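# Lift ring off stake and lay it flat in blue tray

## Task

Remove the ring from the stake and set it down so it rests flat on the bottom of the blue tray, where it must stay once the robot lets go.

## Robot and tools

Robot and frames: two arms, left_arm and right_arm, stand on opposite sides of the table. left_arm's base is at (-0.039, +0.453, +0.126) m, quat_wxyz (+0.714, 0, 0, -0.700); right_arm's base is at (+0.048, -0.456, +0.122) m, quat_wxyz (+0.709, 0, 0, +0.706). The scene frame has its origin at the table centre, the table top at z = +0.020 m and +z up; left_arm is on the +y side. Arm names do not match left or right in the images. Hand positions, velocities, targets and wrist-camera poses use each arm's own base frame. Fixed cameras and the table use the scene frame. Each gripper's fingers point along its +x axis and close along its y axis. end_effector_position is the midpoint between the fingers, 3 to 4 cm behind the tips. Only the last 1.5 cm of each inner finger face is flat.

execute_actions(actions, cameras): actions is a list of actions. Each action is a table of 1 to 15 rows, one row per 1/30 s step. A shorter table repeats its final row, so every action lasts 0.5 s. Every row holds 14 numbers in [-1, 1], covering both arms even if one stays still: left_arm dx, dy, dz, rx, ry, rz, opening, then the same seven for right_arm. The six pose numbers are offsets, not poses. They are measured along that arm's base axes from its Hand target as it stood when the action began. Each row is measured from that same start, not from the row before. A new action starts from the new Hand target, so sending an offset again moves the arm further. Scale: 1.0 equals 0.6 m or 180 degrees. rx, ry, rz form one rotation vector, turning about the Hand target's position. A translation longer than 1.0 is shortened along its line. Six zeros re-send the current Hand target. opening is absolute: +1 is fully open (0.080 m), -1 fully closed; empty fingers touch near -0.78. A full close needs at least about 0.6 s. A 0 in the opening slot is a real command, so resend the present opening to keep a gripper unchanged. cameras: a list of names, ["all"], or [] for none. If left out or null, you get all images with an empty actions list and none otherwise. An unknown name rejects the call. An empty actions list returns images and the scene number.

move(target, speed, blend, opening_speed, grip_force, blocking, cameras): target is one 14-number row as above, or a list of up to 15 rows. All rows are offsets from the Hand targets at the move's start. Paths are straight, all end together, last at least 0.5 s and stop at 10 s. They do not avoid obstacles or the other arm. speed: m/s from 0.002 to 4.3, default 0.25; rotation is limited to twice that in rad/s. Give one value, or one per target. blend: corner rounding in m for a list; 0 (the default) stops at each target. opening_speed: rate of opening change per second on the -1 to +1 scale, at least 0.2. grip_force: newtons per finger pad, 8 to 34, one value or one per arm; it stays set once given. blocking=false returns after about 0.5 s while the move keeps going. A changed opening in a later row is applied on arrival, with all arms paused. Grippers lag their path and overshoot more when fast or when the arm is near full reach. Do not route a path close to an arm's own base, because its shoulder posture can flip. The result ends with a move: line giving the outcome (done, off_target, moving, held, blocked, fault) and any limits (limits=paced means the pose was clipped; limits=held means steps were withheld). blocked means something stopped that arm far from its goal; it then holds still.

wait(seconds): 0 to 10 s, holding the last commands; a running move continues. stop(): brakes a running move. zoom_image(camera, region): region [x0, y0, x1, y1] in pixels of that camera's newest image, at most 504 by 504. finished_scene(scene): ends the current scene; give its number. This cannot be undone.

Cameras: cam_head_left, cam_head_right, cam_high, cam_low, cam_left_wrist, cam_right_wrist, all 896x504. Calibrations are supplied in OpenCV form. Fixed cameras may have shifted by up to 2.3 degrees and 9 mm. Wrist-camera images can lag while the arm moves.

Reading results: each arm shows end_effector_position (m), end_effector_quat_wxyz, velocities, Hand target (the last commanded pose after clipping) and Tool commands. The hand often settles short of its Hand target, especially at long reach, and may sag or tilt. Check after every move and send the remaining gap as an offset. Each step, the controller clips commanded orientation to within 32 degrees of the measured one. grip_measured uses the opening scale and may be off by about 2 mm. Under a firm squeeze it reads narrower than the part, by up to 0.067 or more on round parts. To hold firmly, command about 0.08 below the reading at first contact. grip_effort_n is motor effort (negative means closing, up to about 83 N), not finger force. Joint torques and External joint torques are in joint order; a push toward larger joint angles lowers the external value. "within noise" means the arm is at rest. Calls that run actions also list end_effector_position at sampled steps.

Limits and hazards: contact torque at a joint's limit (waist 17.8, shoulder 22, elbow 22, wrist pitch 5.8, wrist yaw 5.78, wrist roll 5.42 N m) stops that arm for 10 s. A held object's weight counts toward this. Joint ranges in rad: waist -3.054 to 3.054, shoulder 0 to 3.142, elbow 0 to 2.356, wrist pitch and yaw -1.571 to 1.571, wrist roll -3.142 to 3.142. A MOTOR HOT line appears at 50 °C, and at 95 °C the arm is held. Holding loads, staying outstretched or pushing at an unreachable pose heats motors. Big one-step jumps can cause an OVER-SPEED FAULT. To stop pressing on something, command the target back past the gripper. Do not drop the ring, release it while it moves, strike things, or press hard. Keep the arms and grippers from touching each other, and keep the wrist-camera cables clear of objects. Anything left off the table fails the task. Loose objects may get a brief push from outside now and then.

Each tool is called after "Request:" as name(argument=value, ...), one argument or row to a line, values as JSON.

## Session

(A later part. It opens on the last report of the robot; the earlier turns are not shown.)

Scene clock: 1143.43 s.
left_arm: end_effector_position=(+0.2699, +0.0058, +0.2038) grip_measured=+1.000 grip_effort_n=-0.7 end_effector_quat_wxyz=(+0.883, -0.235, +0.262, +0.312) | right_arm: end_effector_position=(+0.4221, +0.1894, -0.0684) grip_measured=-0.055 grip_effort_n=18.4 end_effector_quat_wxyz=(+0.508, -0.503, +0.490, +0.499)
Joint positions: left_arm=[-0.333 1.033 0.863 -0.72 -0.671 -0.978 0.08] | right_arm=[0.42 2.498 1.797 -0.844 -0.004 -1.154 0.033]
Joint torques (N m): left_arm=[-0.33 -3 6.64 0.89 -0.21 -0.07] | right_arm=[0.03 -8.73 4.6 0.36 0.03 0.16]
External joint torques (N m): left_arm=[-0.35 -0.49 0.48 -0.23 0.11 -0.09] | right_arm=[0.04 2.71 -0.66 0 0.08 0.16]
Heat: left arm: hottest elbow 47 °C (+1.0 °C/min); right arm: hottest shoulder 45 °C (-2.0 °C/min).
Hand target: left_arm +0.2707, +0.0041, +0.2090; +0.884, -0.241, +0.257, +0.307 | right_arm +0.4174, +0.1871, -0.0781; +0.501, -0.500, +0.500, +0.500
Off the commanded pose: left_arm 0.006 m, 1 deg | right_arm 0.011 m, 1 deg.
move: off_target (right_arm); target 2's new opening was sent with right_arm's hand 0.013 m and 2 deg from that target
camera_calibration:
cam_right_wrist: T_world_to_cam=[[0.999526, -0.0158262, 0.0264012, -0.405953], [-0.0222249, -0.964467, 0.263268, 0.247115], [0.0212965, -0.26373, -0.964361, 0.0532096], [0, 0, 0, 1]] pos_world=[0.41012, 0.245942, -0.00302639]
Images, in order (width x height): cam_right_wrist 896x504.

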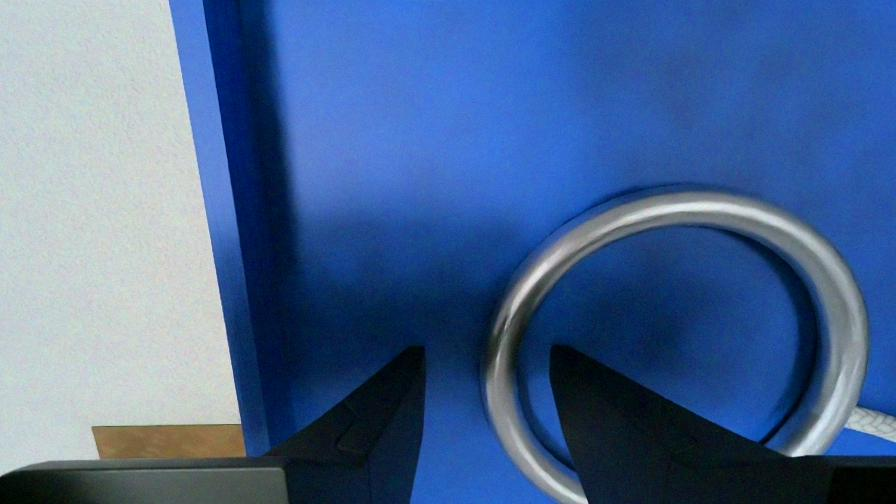

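Request:
move(
  target=[0,0,0,0,0,0,1.0,-0.01,0,0.15,0,0,0,-0.05],
  speed=0.12,
  cameras=["cam_low", "cam_high", "cam_right_wrist", "cam_head_left"],
)

Request:
zoom_image(
  camera="cam_low",
  region=[440, 260, 580, 330],
)

Scene clock: 1151.73 s.
left_arm: end_effector_position=(+0.2699, +0.0058, +0.2038) grip_measured=+1.000 grip_effort_n=-0.7 end_effector_quat_wxyz=(+0.883, -0.235, +0.262, +0.312) | right_arm: end_effector_position=(+0.4092, +0.1855, +0.0057) grip_measured=-0.053 grip_effort_n=17.4 end_effector_quat_wxyz=(+0.495, -0.498, +0.503, +0.504)
Joint positions: left_arm=[-0.333 1.033 0.863 -0.72 -0.671 -0.978 0.08] | right_arm=[0.424 2.366 1.867 -1.086 -0.004 -1.149 0.033]
Joint torques (N m): left_arm=[-0.26 -3.04 6.69 0.87 -0.22 -0.09] | right_arm=[0.16 -11.72 6.86 0.01 0.02 0.16]
External joint torques (N m): left_arm=[-0.24 -0.53 0.41 -0.29 0.1 -0.1] | right_arm=[0.18 -0.61 1.32 -0.26 0.07 0.16]
Heat: left arm: hottest elbow 49 °C (+3.0 °C/min); right arm: hottest shoulder 45 °C (-1.0 °C/min).
Hand target: left_arm +0.2707, +0.0041, +0.2090; +0.884, -0.241, +0.257, +0.307 | right_arm +0.4113, +0.1871, +0.0118; +0.501, -0.500, +0.500, +0.500
Off the commanded pose: left_arm 0.006 m, 1 deg | right_arm 0.007 m, 1 deg.
move: done
camera_calibration:
cam_right_wrist: T_world_to_cam=[[0.999817, -0.0167513, -0.0092146, -0.394884], [-0.0135106, -0.960084, 0.279386, 0.219115], [-0.0135269, -0.279211, -0.960135, 0.141013], [0, 0, 0, 1]] pos_world=[0.39968, 0.243126, 0.0705353]
Images, in order (width x height): cam_head_left 896x504, cam_high 896x504, cam_low 896x504, cam_right_wrist 896x504.

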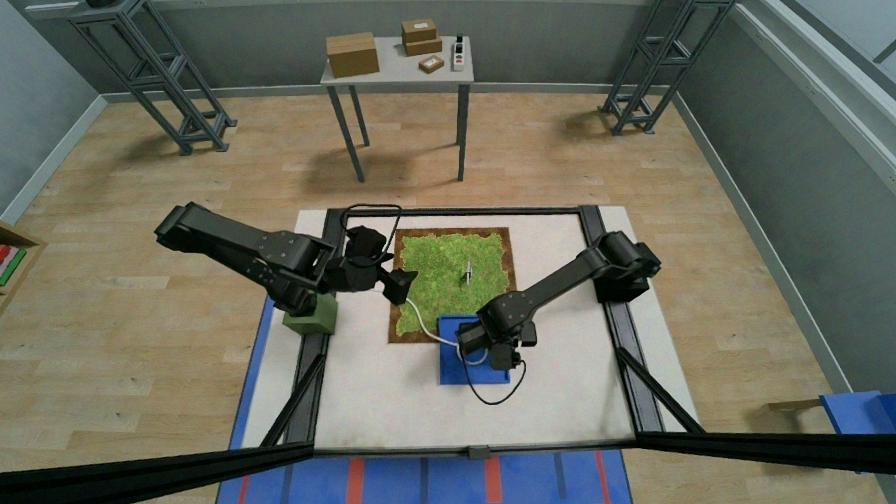

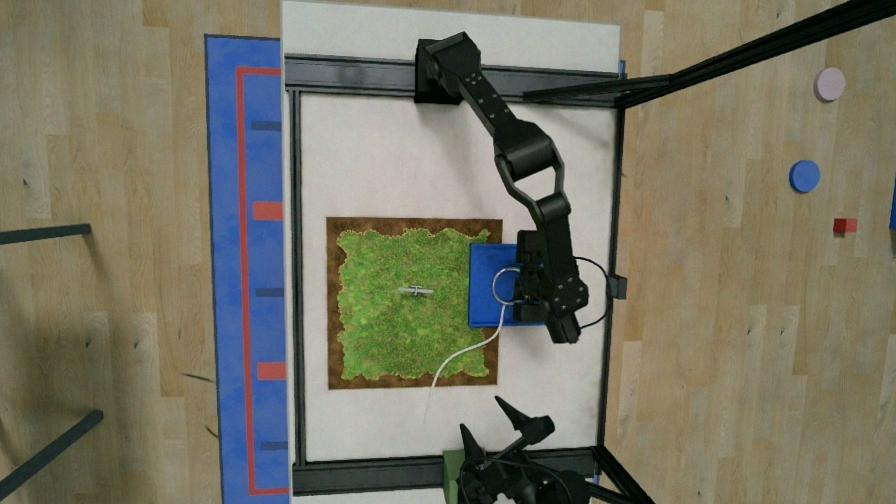

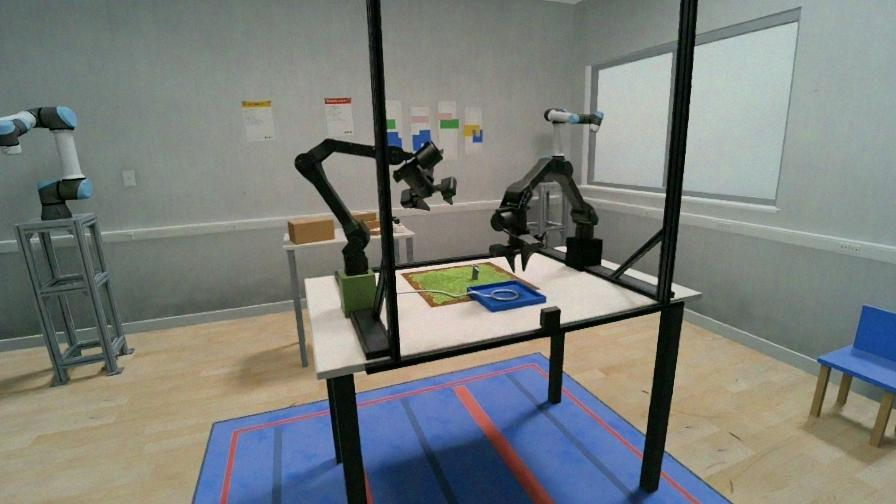

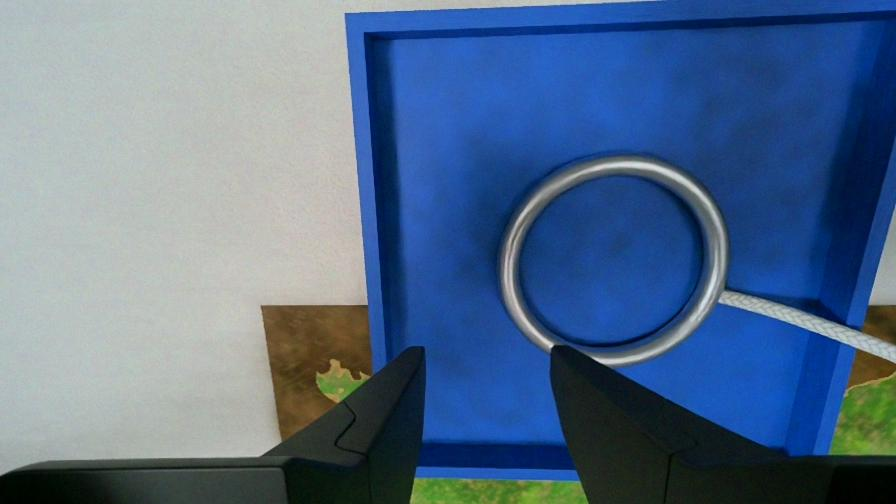

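Scaled by 3.600 from the camera's 896x504 image, which has a finer 1280x720 frame.

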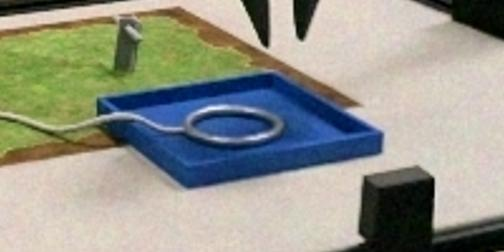

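Request:
finished_scene(
  scene=1,
)

The scene is finished: the task was done.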